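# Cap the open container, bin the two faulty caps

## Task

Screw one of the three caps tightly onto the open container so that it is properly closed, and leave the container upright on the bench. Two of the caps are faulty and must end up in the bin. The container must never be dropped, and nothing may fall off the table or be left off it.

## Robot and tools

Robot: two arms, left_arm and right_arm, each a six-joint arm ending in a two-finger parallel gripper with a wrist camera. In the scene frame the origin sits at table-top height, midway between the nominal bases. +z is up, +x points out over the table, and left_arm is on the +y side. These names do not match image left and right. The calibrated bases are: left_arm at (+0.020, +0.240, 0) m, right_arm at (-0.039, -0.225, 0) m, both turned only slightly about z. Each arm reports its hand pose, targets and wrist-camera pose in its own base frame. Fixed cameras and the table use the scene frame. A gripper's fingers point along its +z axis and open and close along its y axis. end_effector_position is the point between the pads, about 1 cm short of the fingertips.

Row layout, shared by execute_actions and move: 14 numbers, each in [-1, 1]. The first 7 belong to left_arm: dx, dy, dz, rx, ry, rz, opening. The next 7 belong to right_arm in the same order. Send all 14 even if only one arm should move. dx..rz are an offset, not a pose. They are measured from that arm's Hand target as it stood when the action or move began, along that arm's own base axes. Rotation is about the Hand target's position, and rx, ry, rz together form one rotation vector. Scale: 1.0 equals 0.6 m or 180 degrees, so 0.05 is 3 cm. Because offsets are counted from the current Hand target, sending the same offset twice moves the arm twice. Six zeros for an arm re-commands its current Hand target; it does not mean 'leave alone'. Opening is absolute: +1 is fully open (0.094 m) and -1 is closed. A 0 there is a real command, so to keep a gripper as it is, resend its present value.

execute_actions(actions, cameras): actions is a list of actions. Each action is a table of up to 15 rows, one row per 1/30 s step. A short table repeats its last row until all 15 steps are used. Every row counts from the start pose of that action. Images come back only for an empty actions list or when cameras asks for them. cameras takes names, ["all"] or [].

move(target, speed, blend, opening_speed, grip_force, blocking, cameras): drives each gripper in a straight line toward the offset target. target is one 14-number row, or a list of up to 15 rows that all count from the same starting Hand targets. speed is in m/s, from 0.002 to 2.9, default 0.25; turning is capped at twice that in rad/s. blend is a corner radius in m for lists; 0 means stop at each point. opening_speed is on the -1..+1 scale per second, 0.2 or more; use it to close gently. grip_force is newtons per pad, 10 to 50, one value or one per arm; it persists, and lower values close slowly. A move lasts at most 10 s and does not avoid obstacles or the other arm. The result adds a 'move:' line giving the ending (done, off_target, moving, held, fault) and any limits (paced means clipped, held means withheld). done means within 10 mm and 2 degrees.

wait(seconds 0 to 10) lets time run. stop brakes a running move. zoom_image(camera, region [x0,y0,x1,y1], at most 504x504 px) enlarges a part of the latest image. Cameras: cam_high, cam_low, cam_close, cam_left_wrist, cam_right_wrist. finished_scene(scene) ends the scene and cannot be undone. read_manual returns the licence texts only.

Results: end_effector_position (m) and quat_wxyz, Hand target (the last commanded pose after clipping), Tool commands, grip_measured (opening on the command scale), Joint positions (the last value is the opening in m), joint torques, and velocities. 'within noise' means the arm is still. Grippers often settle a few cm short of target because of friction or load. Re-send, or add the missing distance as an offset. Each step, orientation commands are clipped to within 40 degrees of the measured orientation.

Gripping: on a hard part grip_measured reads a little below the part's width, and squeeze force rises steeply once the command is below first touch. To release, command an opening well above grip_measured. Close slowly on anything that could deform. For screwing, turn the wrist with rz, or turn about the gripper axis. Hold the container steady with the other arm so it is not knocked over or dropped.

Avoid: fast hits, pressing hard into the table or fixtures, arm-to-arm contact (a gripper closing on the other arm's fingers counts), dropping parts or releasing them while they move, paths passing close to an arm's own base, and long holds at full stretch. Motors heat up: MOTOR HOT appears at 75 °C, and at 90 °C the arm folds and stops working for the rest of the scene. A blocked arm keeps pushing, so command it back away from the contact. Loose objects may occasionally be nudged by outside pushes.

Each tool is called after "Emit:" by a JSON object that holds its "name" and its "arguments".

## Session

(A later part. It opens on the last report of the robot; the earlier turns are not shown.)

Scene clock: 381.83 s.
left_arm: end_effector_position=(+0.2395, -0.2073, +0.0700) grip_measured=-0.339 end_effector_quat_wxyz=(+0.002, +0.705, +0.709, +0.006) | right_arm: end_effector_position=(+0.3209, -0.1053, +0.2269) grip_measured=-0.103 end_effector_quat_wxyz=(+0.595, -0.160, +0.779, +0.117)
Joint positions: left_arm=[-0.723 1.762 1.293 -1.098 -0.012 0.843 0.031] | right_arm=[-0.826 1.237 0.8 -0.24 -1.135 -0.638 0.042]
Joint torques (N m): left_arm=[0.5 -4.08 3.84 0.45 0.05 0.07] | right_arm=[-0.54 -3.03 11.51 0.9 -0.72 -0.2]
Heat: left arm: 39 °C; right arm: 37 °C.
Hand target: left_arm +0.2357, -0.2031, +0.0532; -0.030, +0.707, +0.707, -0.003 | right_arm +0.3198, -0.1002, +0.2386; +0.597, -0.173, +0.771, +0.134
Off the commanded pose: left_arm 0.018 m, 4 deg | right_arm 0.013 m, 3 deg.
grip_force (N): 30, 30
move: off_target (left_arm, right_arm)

Emit:
{"name": "execute_actions", "arguments": {"actions": [], "cameras": ["cam_left_wrist", "cam_close", "cam_low"]}}

Emit:
{"name": "zoom_image", "arguments": {"camera": "cam_close", "region": [205, 215, 295, 345]}}

Emit:
{"name": "zoom_image", "arguments": {"camera": "cam_left_wrist", "region": [170, 190, 350, 370]}}

Emit:
{"name": "zoom_image", "arguments": {"camera": "cam_low", "region": [200, 200, 300, 300]}}

Scene clock: 381.93 s.
left_arm: end_effector_position=(+0.2395, -0.2073, +0.0700) grip_measured=-0.339 end_effector_quat_wxyz=(+0.002, +0.705, +0.709, +0.006) | right_arm: end_effector_position=(+0.3209, -0.1053, +0.2269) grip_measured=-0.103 end_effector_quat_wxyz=(+0.595, -0.160, +0.779, +0.117)
Joint positions: left_arm=[-0.723 1.762 1.293 -1.098 -0.012 0.843 0.031] | right_arm=[-0.826 1.237 0.8 -0.24 -1.135 -0.638 0.042]
Joint velocities: within noise
Joint torques (N m): left_arm=[0.51 -4.08 3.85 0.46 0.04 0.06] | right_arm=[-0.62 -2.99 11.51 0.91 -0.71 -0.24]
Heat: left arm: 39 °C; right arm: 37 °C.
Hand target: left_arm +0.2357, -0.2031, +0.0532; -0.030, +0.707, +0.707, -0.003 | right_arm +0.3198, -0.1002, +0.2386; +0.597, -0.173, +0.771, +0.134
Tool commands: left_gripper/opening=-0.45 right_gripper/opening=-0.1
Off the commanded pose: left_arm 0.018 m, 4 deg | right_arm 0.013 m, 3 deg.
grip_force (N): 30, 30
camera_calibration:
cam_left_wrist: T_world_to_cam=[[-0.999739, -0.017535, -0.0146441, 0.236935], [-0.0221725, 0.899192, 0.436992, 0.197053], [0.00550519, 0.437203, -0.899346, 0.236521], [0, 0, 0, 1]] pos_world=[0.23994, -0.276441, 0.130074]
Images, in order (width x height): cam_low 504x504, cam_close 504x504, cam_left_wrist 504x504.

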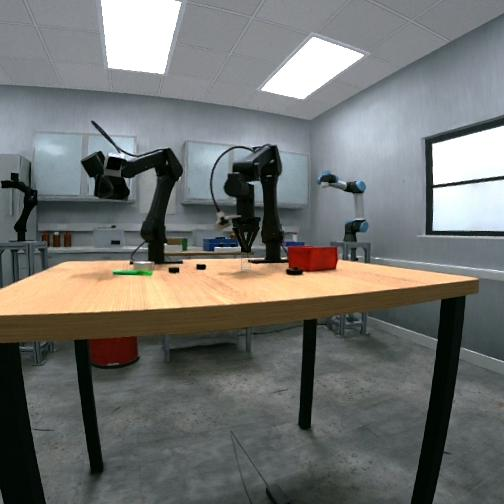

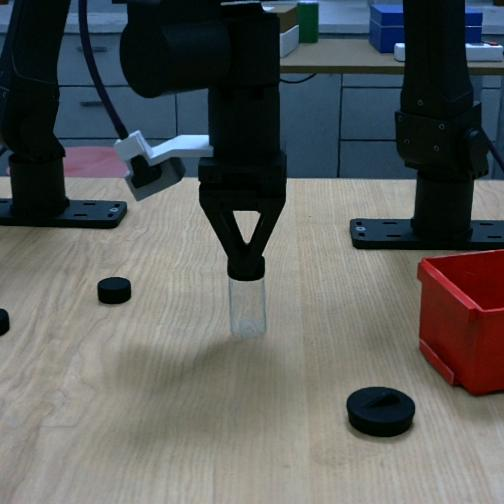

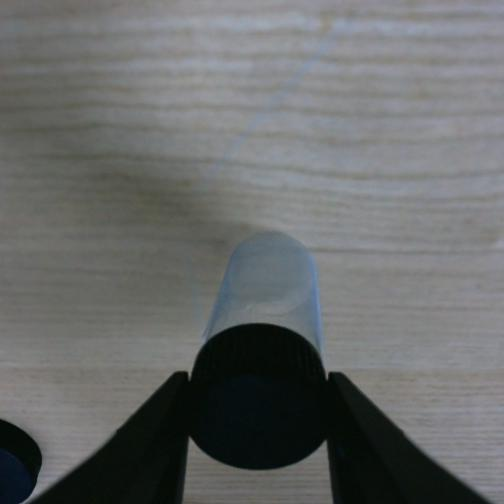

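Scaled by 3.877.

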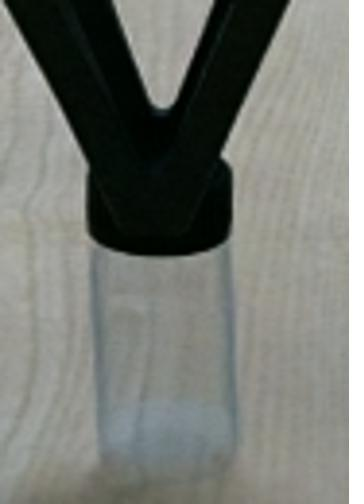

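Scaled by 2.800.

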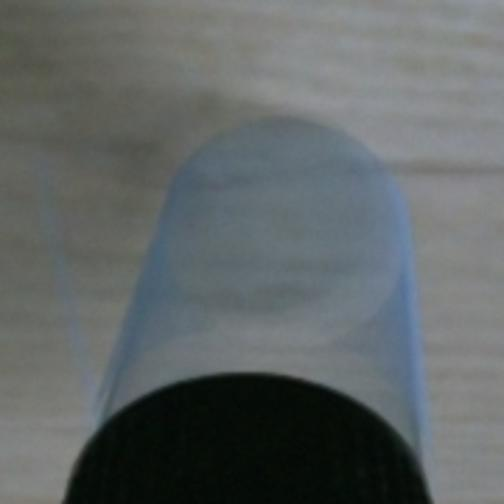

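Scaled by 5.040.

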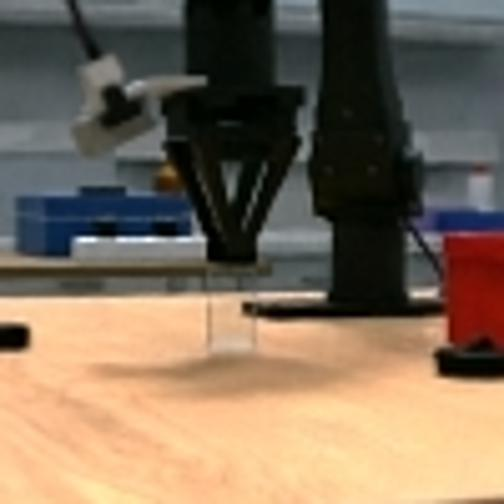

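Emit:
{"name": "move", "arguments": {"target": [-0.005, 0.0045, -0.002, 0, 0, 0, -0.45, 0, 0, 0, 0, 0, 0, -0.1], "speed": 0.03}}

Scene clock: 383.03 s.
left_arm: end_effector_position=(+0.2395, -0.2073, +0.0700) grip_measured=-0.339 end_effector_quat_wxyz=(+0.002, +0.705, +0.709, +0.006) | right_arm: end_effector_position=(+0.3209, -0.1053, +0.2269) grip_measured=-0.103 end_effector_quat_wxyz=(+0.595, -0.160, +0.779, +0.117)
Joint positions: left_arm=[-0.723 1.762 1.293 -1.098 -0.012 0.843 0.031] | right_arm=[-0.826 1.237 0.8 -0.24 -1.135 -0.638 0.042]
Joint torques (N m): left_arm=[0.54 -5.09 2.4 0.51 0.05 0.07] | right_arm=[-0.76 -2.8 11.58 0.87 -0.65 -0.17]
Heat: left arm: 39 °C; right arm: 37 °C.
Hand target: left_arm +0.2327, -0.2004, +0.0520; -0.030, +0.707, +0.707, -0.003 | right_arm +0.3198, -0.1002, +0.2386; +0.597, -0.173, +0.771, +0.134
Off the commanded pose: left_arm 0.020 m, 4 deg | right_arm 0.013 m, 3 deg.
grip_force (N): 30, 30
move: off_target (left_arm, right_arm)

Emit:
{"name": "move", "arguments": {"target": [-0.005, 0.0045, -0.002, 0, 0, 0, -0.45, 0, 0, 0, 0, 0, 0, -0.1], "speed": 0.03}}

Scene clock: 384.10 s.
left_arm: end_effector_position=(+0.2391, -0.2064, +0.0697) grip_measured=-0.339 end_effector_quat_wxyz=(+0.001, +0.705, +0.709, +0.006) | right_arm: end_effector_position=(+0.3209, -0.1053, +0.2269) grip_measured=-0.103 end_effector_quat_wxyz=(+0.595, -0.160, +0.779, +0.117)
Joint positions: left_arm=[-0.722 1.761 1.29 -1.098 -0.012 0.843 0.031] | right_arm=[-0.826 1.237 0.8 -0.24 -1.135 -0.638 0.042]
Joint torques (N m): left_arm=[0.54 -6.01 1.17 0.58 0.04 0.08] | right_arm=[-0.51 -3.15 11.59 0.85 -0.66 -0.23]
Heat: left arm: 39 °C; right arm: 37 °C.
Hand target: left_arm +0.2297, -0.1977, +0.0508; -0.030, +0.707, +0.707, -0.003 | right_arm +0.3198, -0.1002, +0.2386; +0.597, -0.173, +0.771, +0.134
Off the commanded pose: left_arm 0.023 m, 4 deg | right_arm 0.013 m, 3 deg.
grip_force (N): 30, 30
move: off_target (left_arm, right_arm)

Emit:
{"name": "move", "arguments": {"target": [-0.004, 0.0036, -0.003, 0, 0, 0, -0.45, 0, 0, 0, 0, 0, 0, -0.1], "speed": 0.03, "cameras": ["cam_left_wrist", "cam_close"]}}

Emit:
{"name": "zoom_image", "arguments": {"camera": "cam_close", "region": [205, 215, 295, 345]}}

Emit:
{"name": "zoom_image", "arguments": {"camera": "cam_left_wrist", "region": [170, 190, 350, 370]}}

Scene clock: 385.17 s.
left_arm: end_effector_position=(+0.2380, -0.2054, +0.0696) grip_measured=-0.339 end_effector_quat_wxyz=(+0.005, +0.705, +0.709, +0.006) | right_arm: end_effector_position=(+0.3209, -0.1053, +0.2269) grip_measured=-0.103 end_effector_quat_wxyz=(+0.595, -0.160, +0.779, +0.117)
Joint positions: left_arm=[-0.722 1.747 1.273 -1.086 -0.012 0.843 0.031] | right_arm=[-0.826 1.237 0.8 -0.24 -1.135 -0.638 0.042]
Joint torques (N m): left_arm=[0.58 -5.64 1.01 0.56 0.05 0.07] | right_arm=[-0.65 -3 11.32 0.94 -0.64 -0.11]
Heat: left arm: 39 °C; right arm: 37 °C.
Hand target: left_arm +0.2273, -0.1955, +0.0490; -0.030, +0.707, +0.707, -0.003 | right_arm +0.3198, -0.1002, +0.2386; +0.597, -0.173, +0.771, +0.134
Off the commanded pose: left_arm 0.025 m, 4 deg | right_arm 0.013 m, 3 deg.
grip_force (N): 30, 30
move: off_target (left_arm, right_arm)
camera_calibration:
cam_left_wrist: T_world_to_cam=[[-0.99961, -0.019172, -0.0203006, 0.235549], [-0.0260672, 0.90134, 0.432327, 0.197184], [0.0100091, 0.432688, -0.901488, 0.233535], [0, 0, 0, 1]] pos_world=[0.23826, -0.274261, 0.130063]
Images, in order (width x height): cam_close 504x504, cam_left_wrist 504x504.

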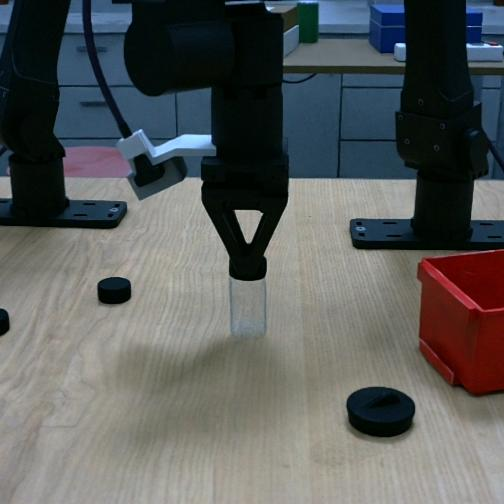

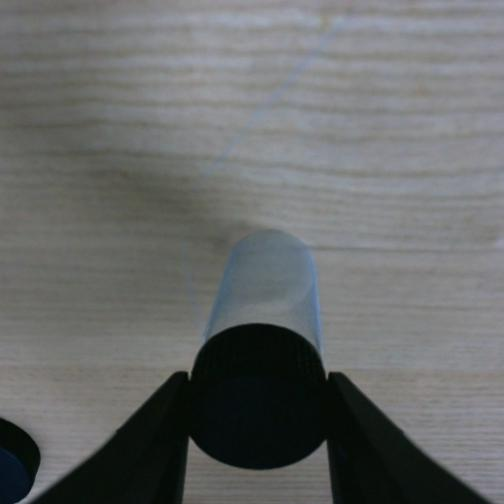

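Scaled by 3.877.

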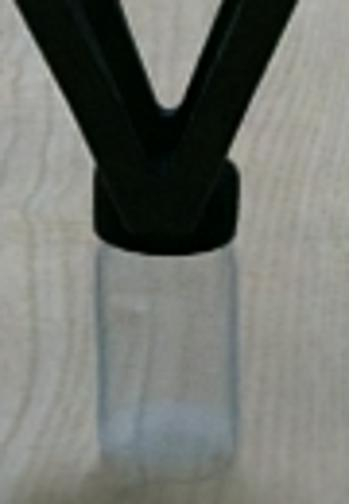

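Scaled by 2.800.

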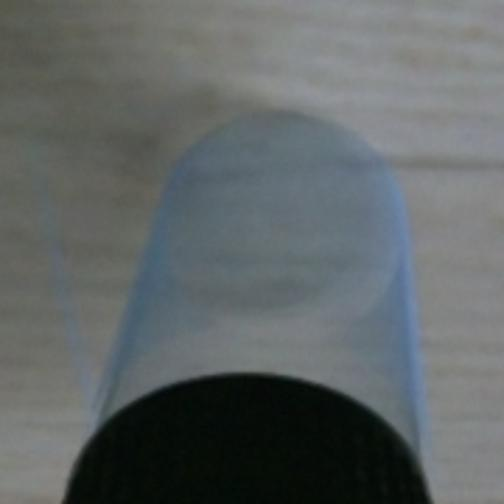

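Emit:
{"name": "move", "arguments": {"target": [-0.0055, 0.0045, -0.003, 0.0064, 0.0071, 0, -0.45, 0, 0, 0, 0, 0, 0, -0.1], "speed": 0.03}}

Scene clock: 386.60 s.
left_arm: end_effector_position=(+0.2380, -0.2054, +0.0696) grip_measured=-0.339 end_effector_quat_wxyz=(+0.005, +0.705, +0.709, +0.006) | right_arm: end_effector_position=(+0.3209, -0.1053, +0.2269) grip_measured=-0.103 end_effector_quat_wxyz=(+0.595, -0.160, +0.779, +0.117)
Joint positions: left_arm=[-0.722 1.747 1.273 -1.086 -0.012 0.843 0.031] | right_arm=[-0.826 1.237 0.8 -0.24 -1.135 -0.638 0.042]
Joint torques (N m): left_arm=[0.53 -4.51 1.72 0.32 0.05 0.08] | right_arm=[-0.64 -2.93 11.47 0.85 -0.68 -0.2]
Heat: left arm: 39 °C; right arm: 37 °C.
Hand target: left_arm +0.2240, -0.1928, +0.0472; -0.045, +0.706, +0.706, -0.004 | right_arm +0.3198, -0.1002, +0.2386; +0.597, -0.173, +0.771, +0.134
Off the commanded pose: left_arm 0.029 m, 6 deg | right_arm 0.013 m, 3 deg.
grip_force (N): 30, 30
move: off_target (left_arm, right_arm)

Emit:
{"name": "move", "arguments": {"target": [-0.004, 0.0033, -0.003, 0.0043, 0.0048, 0, -0.45, 0, 0, 0, 0, 0, 0, -0.1], "speed": 0.03}}

Scene clock: 387.63 s.
left_arm: end_effector_position=(+0.2380, -0.2054, +0.0696) grip_measured=-0.339 end_effector_quat_wxyz=(+0.005, +0.705, +0.709, +0.006) | right_arm: end_effector_position=(+0.3209, -0.1053, +0.2269) grip_measured=-0.103 end_effector_quat_wxyz=(+0.595, -0.160, +0.779, +0.117)
Joint positions: left_arm=[-0.722 1.747 1.273 -1.086 -0.012 0.843 0.031] | right_arm=[-0.826 1.237 0.8 -0.24 -1.135 -0.638 0.042]
Joint torques (N m): left_arm=[0.46 -3.81 2 0.19 0.04 0.06] | right_arm=[-0.8 -2.74 11.49 0.88 -0.61 -0.21]
Heat: left arm: 38 °C; right arm: 37 °C.
Hand target: left_arm +0.2216, -0.1908, +0.0454; -0.055, +0.706, +0.706, -0.004 | right_arm +0.3198, -0.1002, +0.2386; +0.597, -0.173, +0.771, +0.134
Off the commanded pose: left_arm 0.033 m, 7 deg | right_arm 0.013 m, 3 deg.
grip_force (N): 30, 30
move: off_target (left_arm, right_arm)

Emit:
{"name": "move", "arguments": {"target": [0.025, -0.0245, 0.0408, -0.023, -0.0265, 0, -0.45, 0, 0, 0, 0, 0, 0, -0.1], "speed": 0.05, "cameras": ["cam_left_wrist", "cam_close"]}}

Emit:
{"name": "zoom_image", "arguments": {"camera": "cam_close", "region": [205, 215, 295, 345]}}

Emit:
{"name": "zoom_image", "arguments": {"camera": "cam_left_wrist", "region": [170, 190, 350, 370]}}

Scene clock: 389.73 s.
left_arm: end_effector_position=(+0.2385, -0.2058, +0.0704) grip_measured=-0.339 end_effector_quat_wxyz=(+0.006, +0.705, +0.709, +0.006) | right_arm: end_effector_position=(+0.3209, -0.1053, +0.2269) grip_measured=-0.103 end_effector_quat_wxyz=(+0.595, -0.160, +0.779, +0.117)
Joint positions: left_arm=[-0.722 1.747 1.277 -1.087 -0.012 0.843 0.031] | right_arm=[-0.826 1.237 0.8 -0.24 -1.135 -0.638 0.042]
Joint torques (N m): left_arm=[0.13 -7.47 4.59 0.44 0.03 0.04] | right_arm=[-0.66 -2.95 11.63 0.84 -0.68 -0.2]
Heat: left arm: 38 °C; right arm: 37 °C.
Hand target: left_arm +0.2366, -0.2055, +0.0699; +0.000, +0.707, +0.707, -0.001 | right_arm +0.3198, -0.1002, +0.2386; +0.597, -0.173, +0.771, +0.134
Off the commanded pose: left_arm 0.002 m, 1 deg | right_arm 0.013 m, 3 deg.
grip_force (N): 30, 30
move: off_target (right_arm)
camera_calibration:
cam_left_wrist: T_world_to_cam=[[-0.999586, -0.0192118, -0.0214001, 0.236091], [-0.0265676, 0.901769, 0.431402, 0.197481], [0.0110099, 0.431792, -0.901906, 0.233952], [0, 0, 0, 1]] pos_world=[0.238664, -0.274565, 0.130861]
Images, in order (width x height): cam_close 504x504, cam_left_wrist 504x504.

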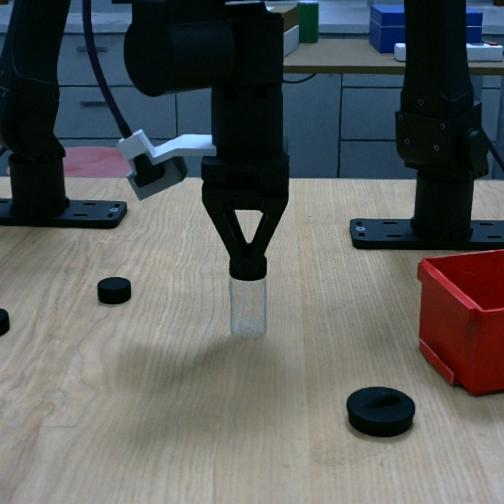

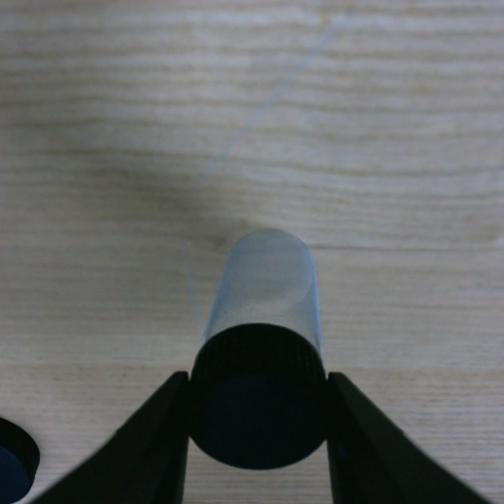

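Scaled by 3.877.

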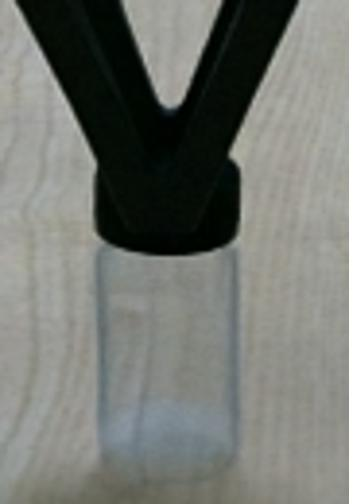

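Scaled by 2.800.

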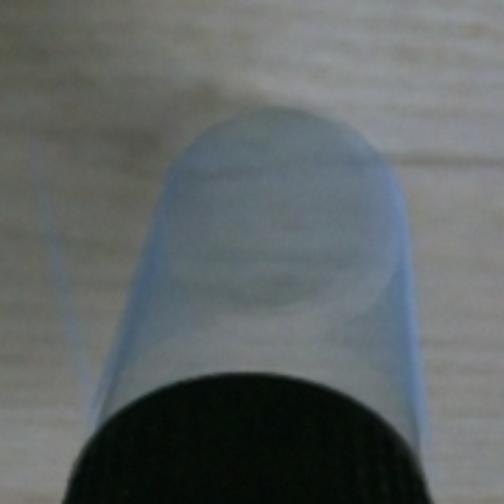

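Emit:
{"name": "move", "arguments": {"target": [0, 0, 0, 0, 0, 0, 0.0, 0, 0, 0, 0, 0, 0, -0.1], "opening_speed": 0.4, "cameras": ["cam_left_wrist", "cam_close"]}}

Emit:
{"name": "zoom_image", "arguments": {"camera": "cam_close", "region": [205, 215, 295, 345]}}

Emit:
{"name": "zoom_image", "arguments": {"camera": "cam_left_wrist", "region": [170, 190, 350, 370]}}

Scene clock: 391.50 s.
left_arm: end_effector_position=(+0.2375, -0.2062, +0.0699) grip_measured=-0.003 end_effector_quat_wxyz=(+0.005, +0.706, +0.708, +0.006) | right_arm: end_effector_position=(+0.3209, -0.1053, +0.2269) grip_measured=-0.103 end_effector_quat_wxyz=(+0.595, -0.160, +0.779, +0.117)
Joint positions: left_arm=[-0.725 1.749 1.277 -1.089 -0.012 0.843 0.047] | right_arm=[-0.826 1.237 0.8 -0.24 -1.135 -0.638 0.042]
Joint torques (N m): left_arm=[0.13 -7.57 4.6 0.44 0.03 0.02] | right_arm=[-0.77 -2.89 11.59 0.89 -0.72 -0.2]
Heat: left arm: 38 °C; right arm: 37 °C.
Hand target: left_arm +0.2366, -0.2055, +0.0699; +0.000, +0.707, +0.707, -0.001 | right_arm +0.3198, -0.1002, +0.2386; +0.597, -0.173, +0.771, +0.134
Off the commanded pose: left_arm 0.001 m, 1 deg | right_arm 0.013 m, 3 deg.
grip_force (N): 30, 30
move: off_target (right_arm)
camera_calibration:
cam_left_wrist: T_world_to_cam=[[-0.999685, -0.0161405, -0.0191993, 0.235548], [-0.0228671, 0.901001, 0.433213, 0.196827], [0.0103063, 0.433516, -0.901087, 0.234173], [0, 0, 0, 1]] pos_world=[0.237561, -0.275057, 0.130265]
Images, in order (width x height): cam_close 504x504, cam_left_wrist 504x504.

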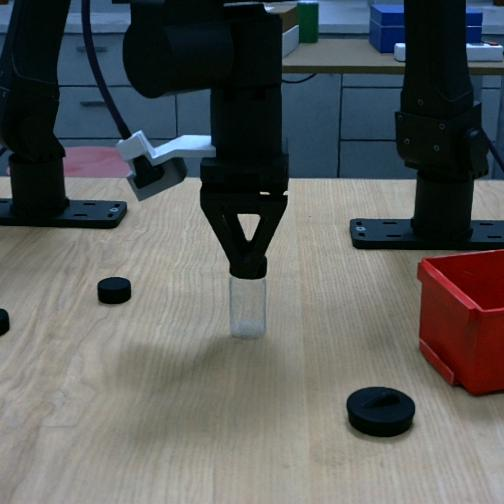

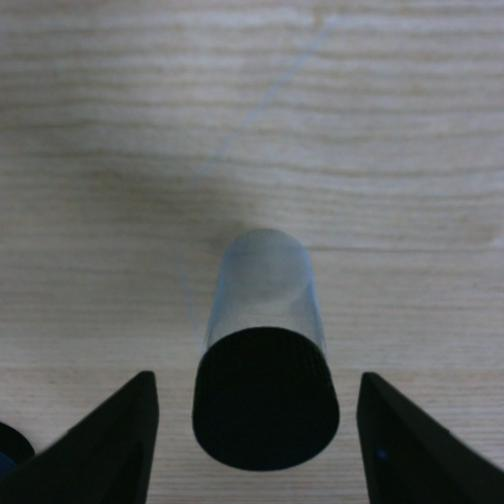

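Scaled by 3.877.

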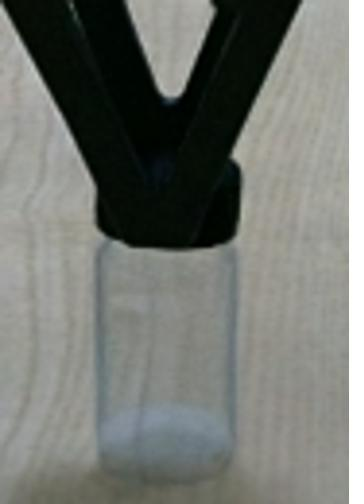

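Scaled by 2.800.

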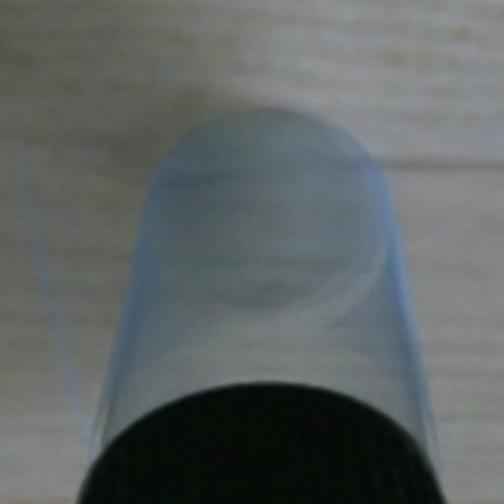

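Emit:
{"name": "move", "arguments": {"target": [[-0.002, 0, 0.06, 0, 0, 0, 0.1, 0, 0, 0, 0, 0, 0, -0.1], [-0.0085, -0.0095, 0.06, -0.0033, -0.0037, 0, 0.1, 0, 0, 0, 0, 0, 0, -0.1], [0.003, -0.002, 0.03, -0.0033, -0.0037, 0, 0.1, 0, 0, 0, 0, 0, 0, -0.1]], "speed": 0.06, "cameras": ["cam_left_wrist", "cam_close"]}}

Emit:
{"name": "zoom_image", "arguments": {"camera": "cam_close", "region": [205, 215, 295, 345]}}

Emit:
{"name": "zoom_image", "arguments": {"camera": "cam_left_wrist", "region": [150, 250, 370, 470]}}

Scene clock: 395.50 s.
left_arm: end_effector_position=(+0.2347, -0.2057, +0.0866) grip_measured=+0.097 end_effector_quat_wxyz=(-0.007, +0.708, +0.707, +0.005) | right_arm: end_effector_position=(+0.3209, -0.1053, +0.2269) grip_measured=-0.103 end_effector_quat_wxyz=(+0.595, -0.160, +0.779, +0.117)
Joint positions: left_arm=[-0.729 1.749 1.344 -1.179 -0.012 0.843 0.052] | right_arm=[-0.826 1.237 0.8 -0.24 -1.135 -0.638 0.042]
Joint torques (N m): left_arm=[0.53 -9.13 3.28 0.74 0.03 0.07] | right_arm=[-0.61 -3.07 11.52 0.86 -0.72 -0.25]
Heat: left arm: 38 °C; right arm: 37 °C.
Hand target: left_arm +0.2384, -0.2067, +0.0879; +0.007, +0.707, +0.707, +0.000 | right_arm +0.3198, -0.1002, +0.2386; +0.597, -0.173, +0.771, +0.134
Off the commanded pose: left_arm 0.004 m, 2 deg | right_arm 0.013 m, 3 deg.
grip_force (N): 30, 30
move: off_target (right_arm)
camera_calibration:
cam_left_wrist: T_world_to_cam=[[-0.999933, -0.0113879, -0.00222432, 0.232674], [-0.0111801, 0.894324, 0.447279, 0.183759], [-0.0031043, 0.447274, -0.894391, 0.254443], [0, 0, 0, 1]] pos_world=[0.235503, -0.275496, 0.145898]
Images, in order (width x height): cam_close 504x504, cam_left_wrist 504x504.

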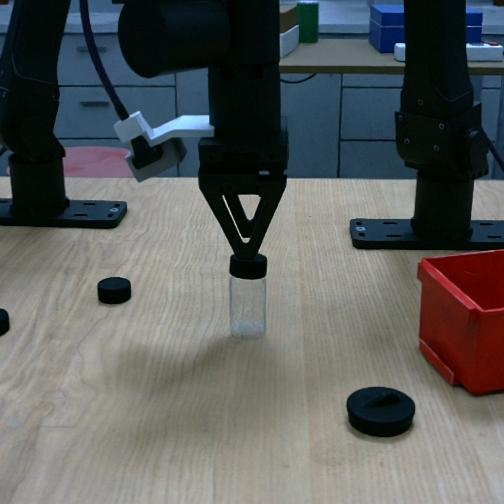

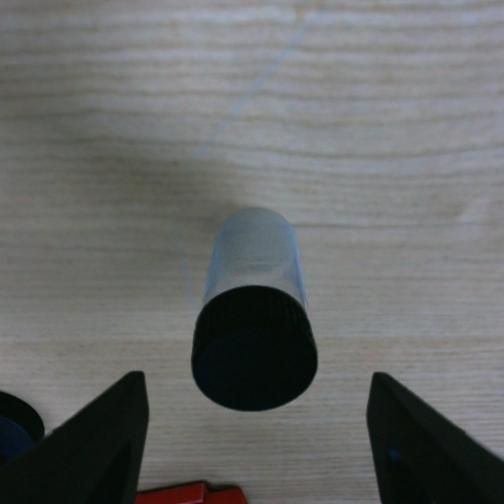

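Scaled by 3.877.

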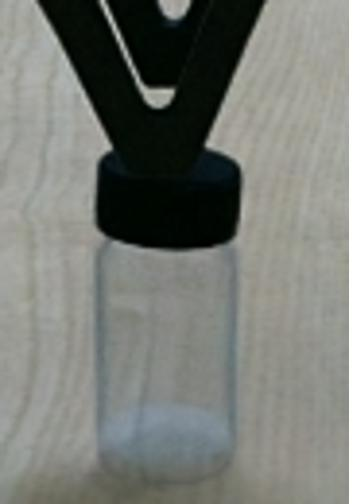

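Scaled by 2.291.

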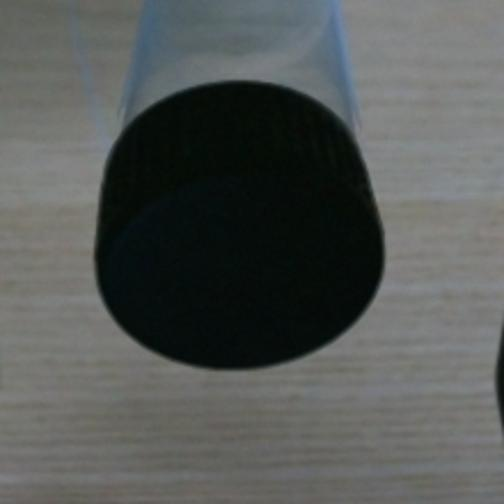

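Emit:
{"name": "move", "arguments": {"target": [0.003, 0.003, -0.0325, -0.0043, -0.0048, 0, 0.1, 0, 0, 0, 0, 0, 0, -0.1], "speed": 0.06, "cameras": ["cam_left_wrist", "cam_close"]}}

Emit:
{"name": "zoom_image", "arguments": {"camera": "cam_close", "region": [205, 215, 295, 345]}}

Scene clock: 397.17 s.
left_arm: end_effector_position=(+0.2360, -0.2036, +0.0662) grip_measured=+0.097 end_effector_quat_wxyz=(+0.001, +0.705, +0.709, +0.006) | right_arm: end_effector_position=(+0.3209, -0.1053, +0.2269) grip_measured=-0.103 end_effector_quat_wxyz=(+0.595, -0.160, +0.779, +0.117)
Joint positions: left_arm=[-0.722 1.749 1.261 -1.081 -0.012 0.844 0.052] | right_arm=[-0.826 1.237 0.8 -0.24 -1.135 -0.638 0.042]
Joint torques (N m): left_arm=[0.65 -9.37 3.23 0.8 0.04 0.11] | right_arm=[-0.87 -3.07 11.62 0.86 -0.7 -0.21]
Heat: left arm: 38 °C; right arm: 37 °C.
Hand target: left_arm +0.2402, -0.2049, +0.0684; +0.017, +0.707, +0.707, +0.000 | right_arm +0.3198, -0.1002, +0.2386; +0.597, -0.173, +0.771, +0.134
Off the commanded pose: left_arm 0.005 m, 2 deg | right_arm 0.013 m, 3 deg.
grip_force (N): 30, 30
move: off_target (right_arm)
camera_calibration:
cam_left_wrist: T_world_to_cam=[[-0.999755, -0.0175516, -0.0134547, 0.233386], [-0.0216721, 0.898739, 0.437949, 0.195077], [0.00440554, 0.438133, -0.898899, 0.231916], [0, 0, 0, 1]] pos_world=[0.236535, -0.272837, 0.126176]
Images, in order (width x height): cam_close 504x504, cam_left_wrist 504x504.

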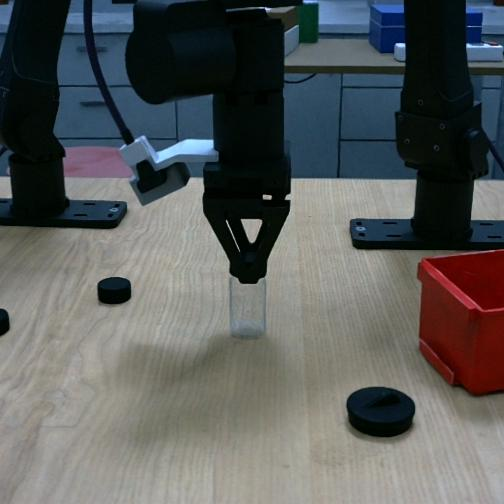

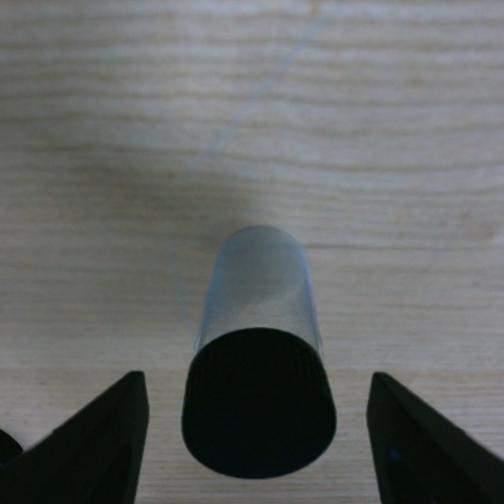

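Scaled by 3.877.

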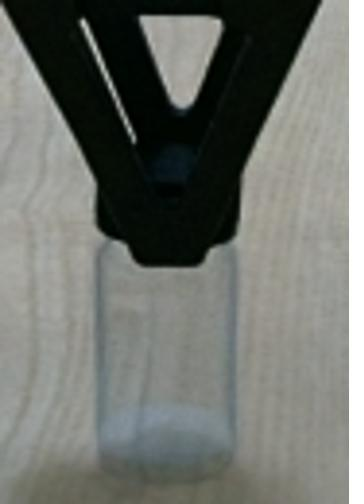

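Emit:
{"name": "move", "arguments": {"target": [[0, 0, 0.035, 0, 0, 0, 0.1, 0, 0, 0, 0, 0, 0, -0.1], [0, 0, 0.003, 0, 0, 0, 0.1, 0, 0, 0, 0, 0, 0, -0.1]], "speed": 0.03, "cameras": ["cam_left_wrist", "cam_close"]}}

Emit:
{"name": "zoom_image", "arguments": {"camera": "cam_close", "region": [205, 215, 295, 345]}}

Scene clock: 399.73 s.
left_arm: end_effector_position=(+0.2363, -0.2038, +0.0677) grip_measured=+0.097 end_effector_quat_wxyz=(+0.001, +0.705, +0.709, +0.006) | right_arm: end_effector_position=(+0.3209, -0.1053, +0.2269) grip_measured=-0.103 end_effector_quat_wxyz=(+0.595, -0.160, +0.779, +0.117)
Joint positions: left_arm=[-0.722 1.749 1.267 -1.087 -0.012 0.844 0.052] | right_arm=[-0.826 1.237 0.8 -0.24 -1.135 -0.638 0.042]
Joint torques (N m): left_arm=[0.62 -9.48 3.23 0.76 0.04 0.11] | right_arm=[-0.59 -2.85 11.36 0.9 -0.69 -0.22]
Heat: left arm: 38 °C; right arm: 37 °C.
Hand target: left_arm +0.2402, -0.2049, +0.0702; +0.017, +0.707, +0.707, +0.000 | right_arm +0.3198, -0.1002, +0.2386; +0.597, -0.173, +0.771, +0.134
Off the commanded pose: left_arm 0.005 m, 2 deg | right_arm 0.013 m, 3 deg.
grip_force (N): 30, 30
move: off_target (right_arm)
camera_calibration:
cam_left_wrist: T_world_to_cam=[[-0.999755, -0.0175516, -0.0134547, 0.233703], [-0.0216721, 0.898739, 0.437949, 0.194606], [0.00440554, 0.438133, -0.898899, 0.233351], [0, 0, 0, 1]] pos_world=[0.236835, -0.273037, 0.127676]
Images, in order (width x height): cam_close 504x504, cam_left_wrist 504x504.

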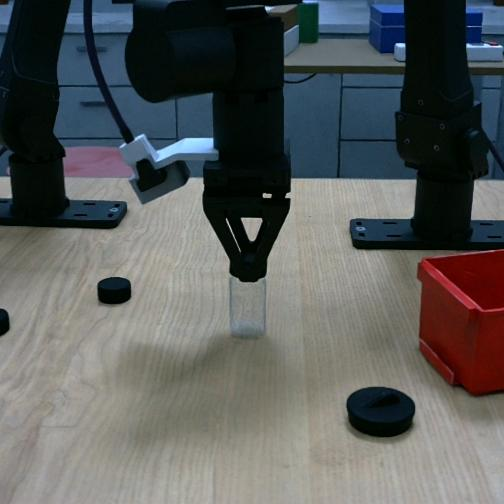

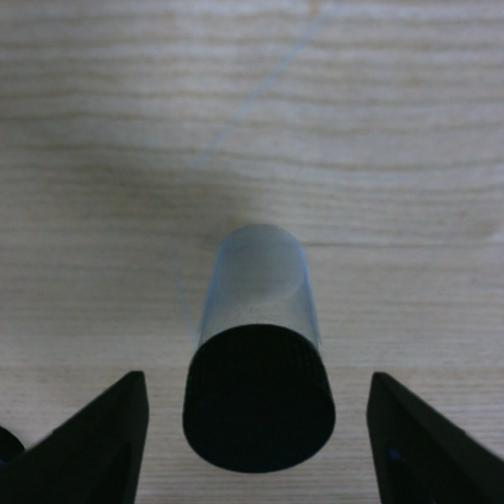

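Scaled by 3.877.

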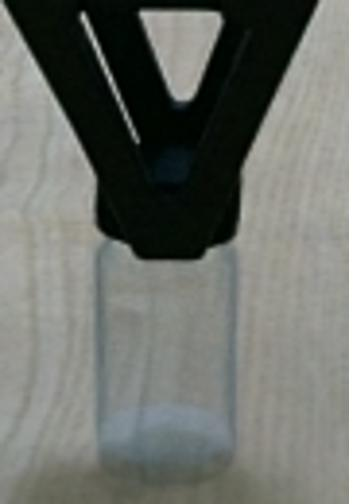

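Emit:
{"name": "move", "arguments": {"target": [[0, 0, 0.035, 0, 0, 0, 0.1, 0, 0, 0, 0, 0, 0, -0.1], [0, 0, 0.0055, 0, 0, 0, 0.1, 0, 0, 0, 0, 0, 0, -0.1]], "speed": 0.03, "cameras": ["cam_left_wrist", "cam_close"]}}

Emit:
{"name": "zoom_image", "arguments": {"camera": "cam_close", "region": [205, 215, 295, 345]}}

Scene clock: 402.03 s.
left_arm: end_effector_position=(+0.2358, -0.2034, +0.0699) grip_measured=+0.097 end_effector_quat_wxyz=(-0.001, +0.705, +0.709, +0.006) | right_arm: end_effector_position=(+0.3209, -0.1053, +0.2269) grip_measured=-0.103 end_effector_quat_wxyz=(+0.595, -0.160, +0.779, +0.117)
Joint positions: left_arm=[-0.722 1.749 1.277 -1.101 -0.012 0.844 0.052] | right_arm=[-0.826 1.237 0.8 -0.24 -1.135 -0.638 0.042]
Joint torques (N m): left_arm=[0.65 -9.74 3.26 0.76 0.04 0.1] | right_arm=[-0.5 -3.08 11.55 0.85 -0.67 -0.21]
Heat: left arm: 38 °C; right arm: 37 °C.
Hand target: left_arm +0.2402, -0.2049, +0.0735; +0.017, +0.707, +0.707, +0.000 | right_arm +0.3198, -0.1002, +0.2386; +0.597, -0.173, +0.771, +0.134
Off the commanded pose: left_arm 0.006 m, 2 deg | right_arm 0.013 m, 3 deg.
grip_force (N): 30, 30
move: off_target (right_arm)
camera_calibration:
cam_left_wrist: T_world_to_cam=[[-0.999796, -0.0175353, -0.0100663, 0.232995], [-0.0201772, 0.897375, 0.440807, 0.192434], [0.00130358, 0.44092, -0.897545, 0.236382], [0, 0, 0, 1]] pos_world=[0.236522, -0.272825, 0.129683]
Images, in order (width x height): cam_close 504x504, cam_left_wrist 504x504.

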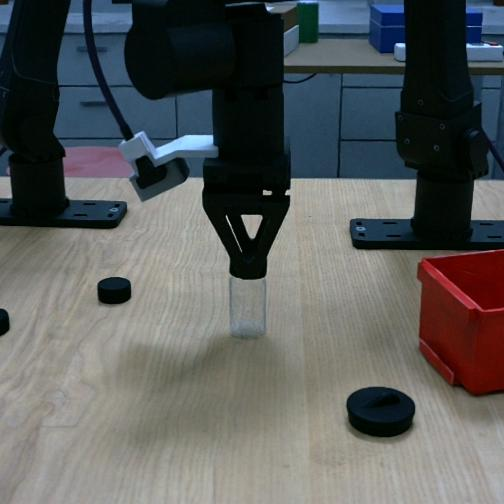

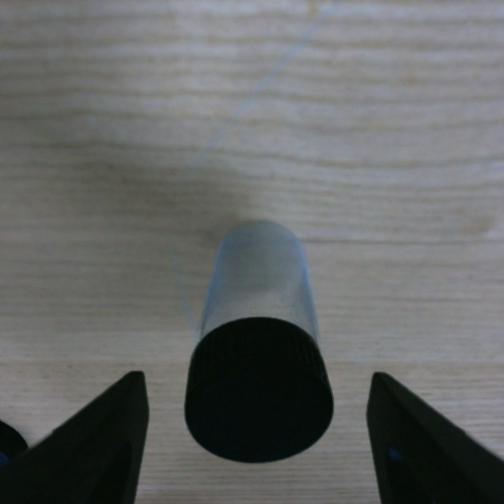

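Scaled by 3.877.

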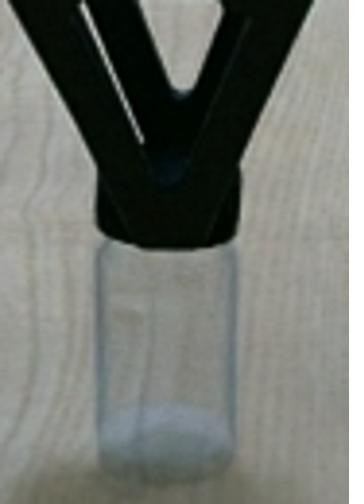

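Emit:
{"name": "move", "arguments": {"target": [0, 0, 0, 0, 0, 0, -0.45, 0, 0, 0, 0, 0, 0, -0.1], "opening_speed": 0.6, "cameras": ["cam_left_wrist", "cam_close"]}}

Emit:
{"name": "zoom_image", "arguments": {"camera": "cam_close", "region": [205, 215, 295, 345]}}

Emit:
{"name": "zoom_image", "arguments": {"camera": "cam_left_wrist", "region": [170, 190, 350, 370]}}

Scene clock: 404.07 s.
left_arm: end_effector_position=(+0.2361, -0.2037, +0.0699) grip_measured=-0.337 end_effector_quat_wxyz=(-0.001, +0.705, +0.709, +0.006) | right_arm: end_effector_position=(+0.3209, -0.1053, +0.2269) grip_measured=-0.103 end_effector_quat_wxyz=(+0.595, -0.160, +0.779, +0.117)
Joint positions: left_arm=[-0.722 1.749 1.277 -1.099 -0.012 0.844 0.031] | right_arm=[-0.826 1.237 0.8 -0.24 -1.135 -0.638 0.042]
Joint torques (N m): left_arm=[0.65 -9.76 3.23 0.77 0.04 0.11] | right_arm=[-0.65 -2.97 11.36 0.83 -0.74 -0.24]
Heat: left arm: 38 °C; right arm: 37 °C.
Hand target: left_arm +0.2402, -0.2049, +0.0735; +0.017, +0.707, +0.707, +0.000 | right_arm +0.3198, -0.1002, +0.2386; +0.597, -0.173, +0.771, +0.134
Off the commanded pose: left_arm 0.006 m, 2 deg | right_arm 0.013 m, 3 deg.
grip_force (N): 30, 30
move: off_target (right_arm)
camera_calibration:
cam_left_wrist: T_world_to_cam=[[-0.999783, -0.0175092, -0.0112549, 0.233455], [-0.0206753, 0.897831, 0.439855, 0.192946], [0.00240345, 0.439993, -0.897998, 0.236104], [0, 0, 0, 1]] pos_world=[0.236827, -0.273029, 0.12978]
Images, in order (width x height): cam_close 504x504, cam_left_wrist 504x504.

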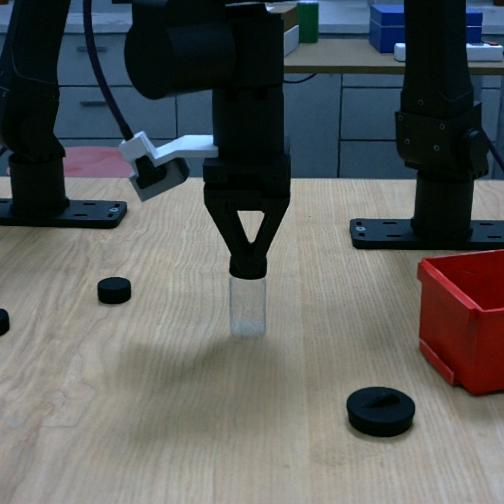

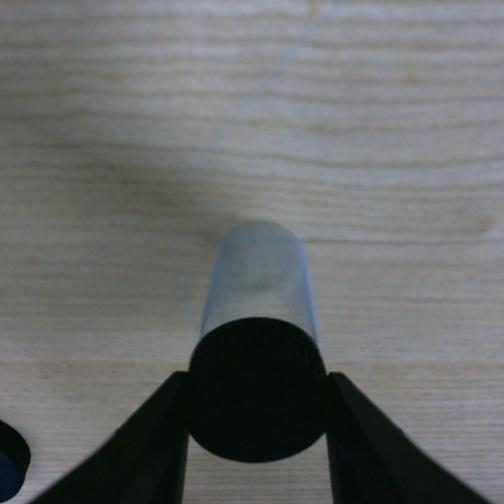

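Scaled by 3.877.

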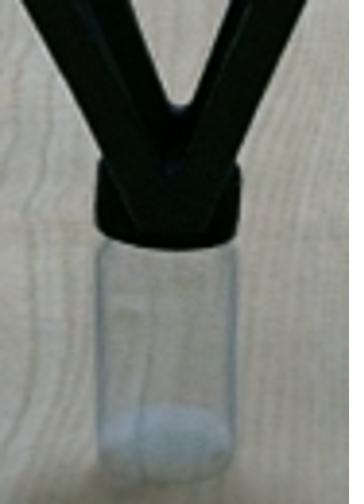

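Scaled by 2.800.

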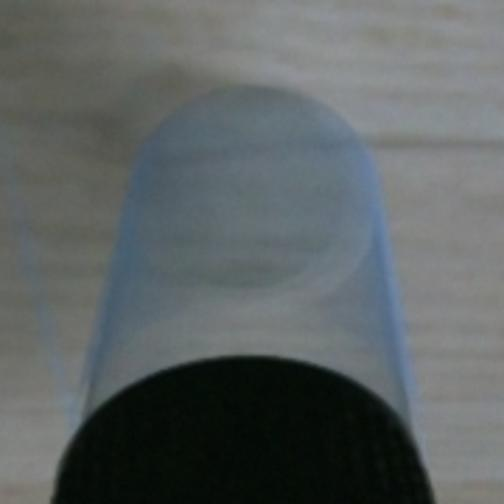

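Emit:
{"name": "move", "arguments": {"target": [-0.005, 0.0045, -0.008, 0.0064, 0.0071, 0, -0.45, 0, 0, 0, 0, 0, 0, -0.1], "speed": 0.03}}

Scene clock: 405.23 s.
left_arm: end_effector_position=(+0.2361, -0.2037, +0.0699) grip_measured=-0.337 end_effector_quat_wxyz=(-0.001, +0.705, +0.709, +0.006) | right_arm: end_effector_position=(+0.3209, -0.1053, +0.2269) grip_measured=-0.103 end_effector_quat_wxyz=(+0.595, -0.160, +0.779, +0.117)
Joint positions: left_arm=[-0.722 1.749 1.277 -1.099 -0.012 0.844 0.031] | right_arm=[-0.826 1.237 0.8 -0.24 -1.135 -0.638 0.042]
Joint torques (N m): left_arm=[0.65 -8.35 3.28 0.63 0.05 0.1] | right_arm=[-0.57 -2.84 11.49 0.89 -0.74 -0.2]
Heat: left arm: 38 °C; right arm: 37 °C.
Hand target: left_arm +0.2372, -0.2022, +0.0687; +0.002, +0.707, +0.707, +0.000 | right_arm +0.3198, -0.1002, +0.2386; +0.597, -0.173, +0.771, +0.134
Off the commanded pose: left_arm 0.002 m, 1 deg | right_arm 0.013 m, 3 deg.
grip_force (N): 30, 30
move: off_target (right_arm)

Emit:
{"name": "move", "arguments": {"target": [-0.001, 0.0008, -0.008, 0.0064, 0.0071, 0, -0.45, 0, 0, 0, 0, 0, 0, -0.1], "speed": 0.03}}

Scene clock: 406.37 s.
left_arm: end_effector_position=(+0.2364, -0.2040, +0.0698) grip_measured=-0.337 end_effector_quat_wxyz=(-0.001, +0.705, +0.709, +0.006) | right_arm: end_effector_position=(+0.3209, -0.1053, +0.2269) grip_measured=-0.103 end_effector_quat_wxyz=(+0.595, -0.160, +0.779, +0.117)
Joint positions: left_arm=[-0.722 1.75 1.278 -1.099 -0.012 0.844 0.031] | right_arm=[-0.826 1.237 0.8 -0.24 -1.135 -0.638 0.042]
Joint torques (N m): left_arm=[0.62 -6.2 4.37 0.48 0.02 0.11] | right_arm=[-0.57 -2.86 11.52 0.84 -0.68 -0.16]
Heat: left arm: 38 °C; right arm: 37 °C.
Hand target: left_arm +0.2366, -0.2018, +0.0639; -0.013, +0.707, +0.707, -0.001 | right_arm +0.3198, -0.1002, +0.2386; +0.597, -0.173, +0.771, +0.134
Off the commanded pose: left_arm 0.006 m, 2 deg | right_arm 0.013 m, 3 deg.
grip_force (N): 30, 30
move: off_target (right_arm)

Emit:
{"name": "move", "arguments": {"target": [-0.011, 0.0098, -0.009, 0.008, 0.0089, 0, -0.45, 0, 0, 0, 0, 0, 0, -0.1], "speed": 0.03}}

Scene clock: 409.83 s.
left_arm: end_effector_position=(+0.2361, -0.2037, +0.0698) grip_measured=-0.337 end_effector_quat_wxyz=(-0.001, +0.705, +0.709, +0.006) | right_arm: end_effector_position=(+0.3209, -0.1053, +0.2269) grip_measured=-0.103 end_effector_quat_wxyz=(+0.595, -0.160, +0.779, +0.117)
Joint positions: left_arm=[-0.722 1.75 1.278 -1.101 -0.012 0.844 0.031] | right_arm=[-0.826 1.237 0.8 -0.24 -1.135 -0.638 0.042]
Joint torques (N m): left_arm=[0.61 -5.65 3.43 0.34 0.02 0.1] | right_arm=[-0.68 -2.96 11.6 0.88 -0.69 -0.21]
Heat: left arm: 38 °C; right arm: 37 °C.
Hand target: left_arm +0.2300, -0.1959, +0.0585; -0.031, +0.707, +0.707, -0.002 | right_arm +0.3198, -0.1002, +0.2386; +0.597, -0.173, +0.771, +0.134
Off the commanded pose: left_arm 0.015 m, 4 deg | right_arm 0.013 m, 3 deg.
grip_force (N): 30, 30
move: off_target (left_arm, right_arm)

Emit:
{"name": "move", "arguments": {"target": [-0.0125, 0.0112, -0.0102, 0.0093, 0.0104, 0, -0.45, 0, 0, 0, 0, 0, 0, -0.1], "speed": 0.03}}

Scene clock: 411.17 s.
left_arm: end_effector_position=(+0.2358, -0.2034, +0.0694) grip_measured=-0.337 end_effector_quat_wxyz=(-0.003, +0.705, +0.709, +0.006) | right_arm: end_effector_position=(+0.3209, -0.1053, +0.2269) grip_measured=-0.103 end_effector_quat_wxyz=(+0.595, -0.160, +0.779, +0.117)
Joint positions: left_arm=[-0.722 1.752 1.278 -1.102 -0.012 0.844 0.031] | right_arm=[-0.826 1.237 0.8 -0.24 -1.135 -0.638 0.042]
Joint torques (N m): left_arm=[0.62 -5.01 2.56 0.16 0.01 0.1] | right_arm=[-0.61 -3 11.49 0.85 -0.69 -0.2]
Heat: left arm: 38 °C; right arm: 37 °C.
Hand target: left_arm +0.2225, -0.1892, +0.0524; -0.053, +0.706, +0.706, -0.003 | right_arm +0.3198, -0.1002, +0.2386; +0.597, -0.173, +0.771, +0.134
Off the commanded pose: left_arm 0.026 m, 6 deg | right_arm 0.013 m, 3 deg.
grip_force (N): 30, 30
move: off_target (left_arm, right_arm)

Emit:
{"name": "move", "arguments": {"target": [-0.0137, 0.0122, -0.0147, 0.0111, 0.0124, 0, -0.45, 0, 0, 0, 0, 0, 0, -0.1], "speed": 0.03, "cameras": ["cam_left_wrist", "cam_close"]}}

Emit:
{"name": "zoom_image", "arguments": {"camera": "cam_close", "region": [205, 215, 295, 345]}}

Emit:
{"name": "zoom_image", "arguments": {"camera": "cam_left_wrist", "region": [170, 190, 350, 370]}}

Scene clock: 412.73 s.
left_arm: end_effector_position=(+0.2354, -0.2031, +0.0689) grip_measured=-0.337 end_effector_quat_wxyz=(-0.005, +0.705, +0.709, +0.005) | right_arm: end_effector_position=(+0.3209, -0.1053, +0.2269) grip_measured=-0.103 end_effector_quat_wxyz=(+0.595, -0.160, +0.779, +0.117)
Joint positions: left_arm=[-0.722 1.753 1.278 -1.104 -0.012 0.844 0.031] | right_arm=[-0.826 1.237 0.8 -0.24 -1.135 -0.638 0.042]
Joint torques (N m): left_arm=[0.62 -3.79 1.44 0.07 0.01 0.09] | right_arm=[-0.61 -2.71 11.63 0.85 -0.7 -0.24]
Heat: left arm: 38 °C; right arm: 37 °C.
Hand target: left_arm +0.2143, -0.1818, +0.0435; -0.079, +0.705, +0.705, -0.005 | right_arm +0.3198, -0.1002, +0.2386; +0.597, -0.173, +0.771, +0.134
Off the commanded pose: left_arm 0.039 m, 9 deg | right_arm 0.013 m, 3 deg.
grip_force (N): 30, 30
move: off_target (left_arm, right_arm)
camera_calibration:
cam_left_wrist: T_world_to_cam=[[-0.999831, -0.017529, -0.00557458, 0.2323], [-0.0181799, 0.895606, 0.444476, 0.191427], [-0.00279858, 0.444503, -0.895773, 0.236981], [0, 0, 0, 1]] pos_world=[0.236404, -0.272709, 0.128491]
Images, in order (width x height): cam_close 504x504, cam_left_wrist 504x504.

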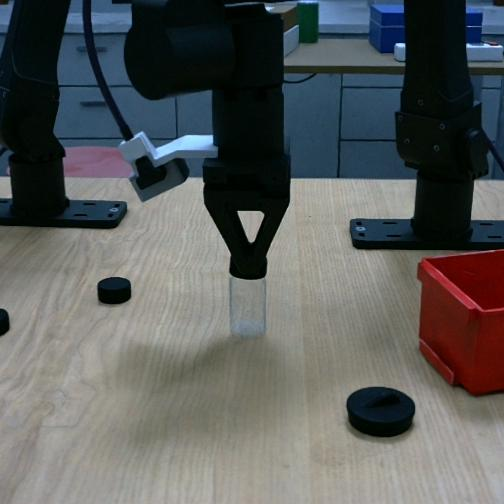

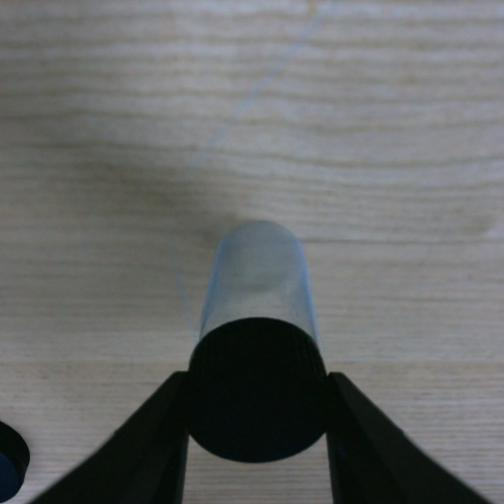

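Scaled by 3.877.

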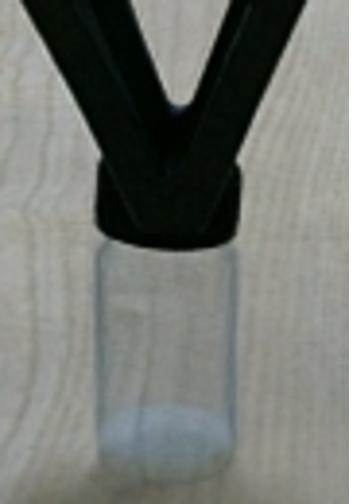

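Scaled by 2.800.

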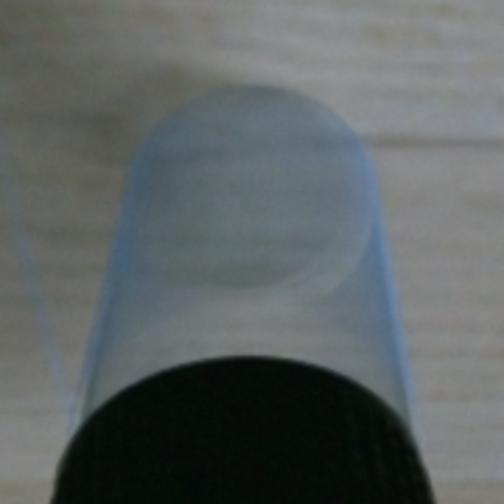

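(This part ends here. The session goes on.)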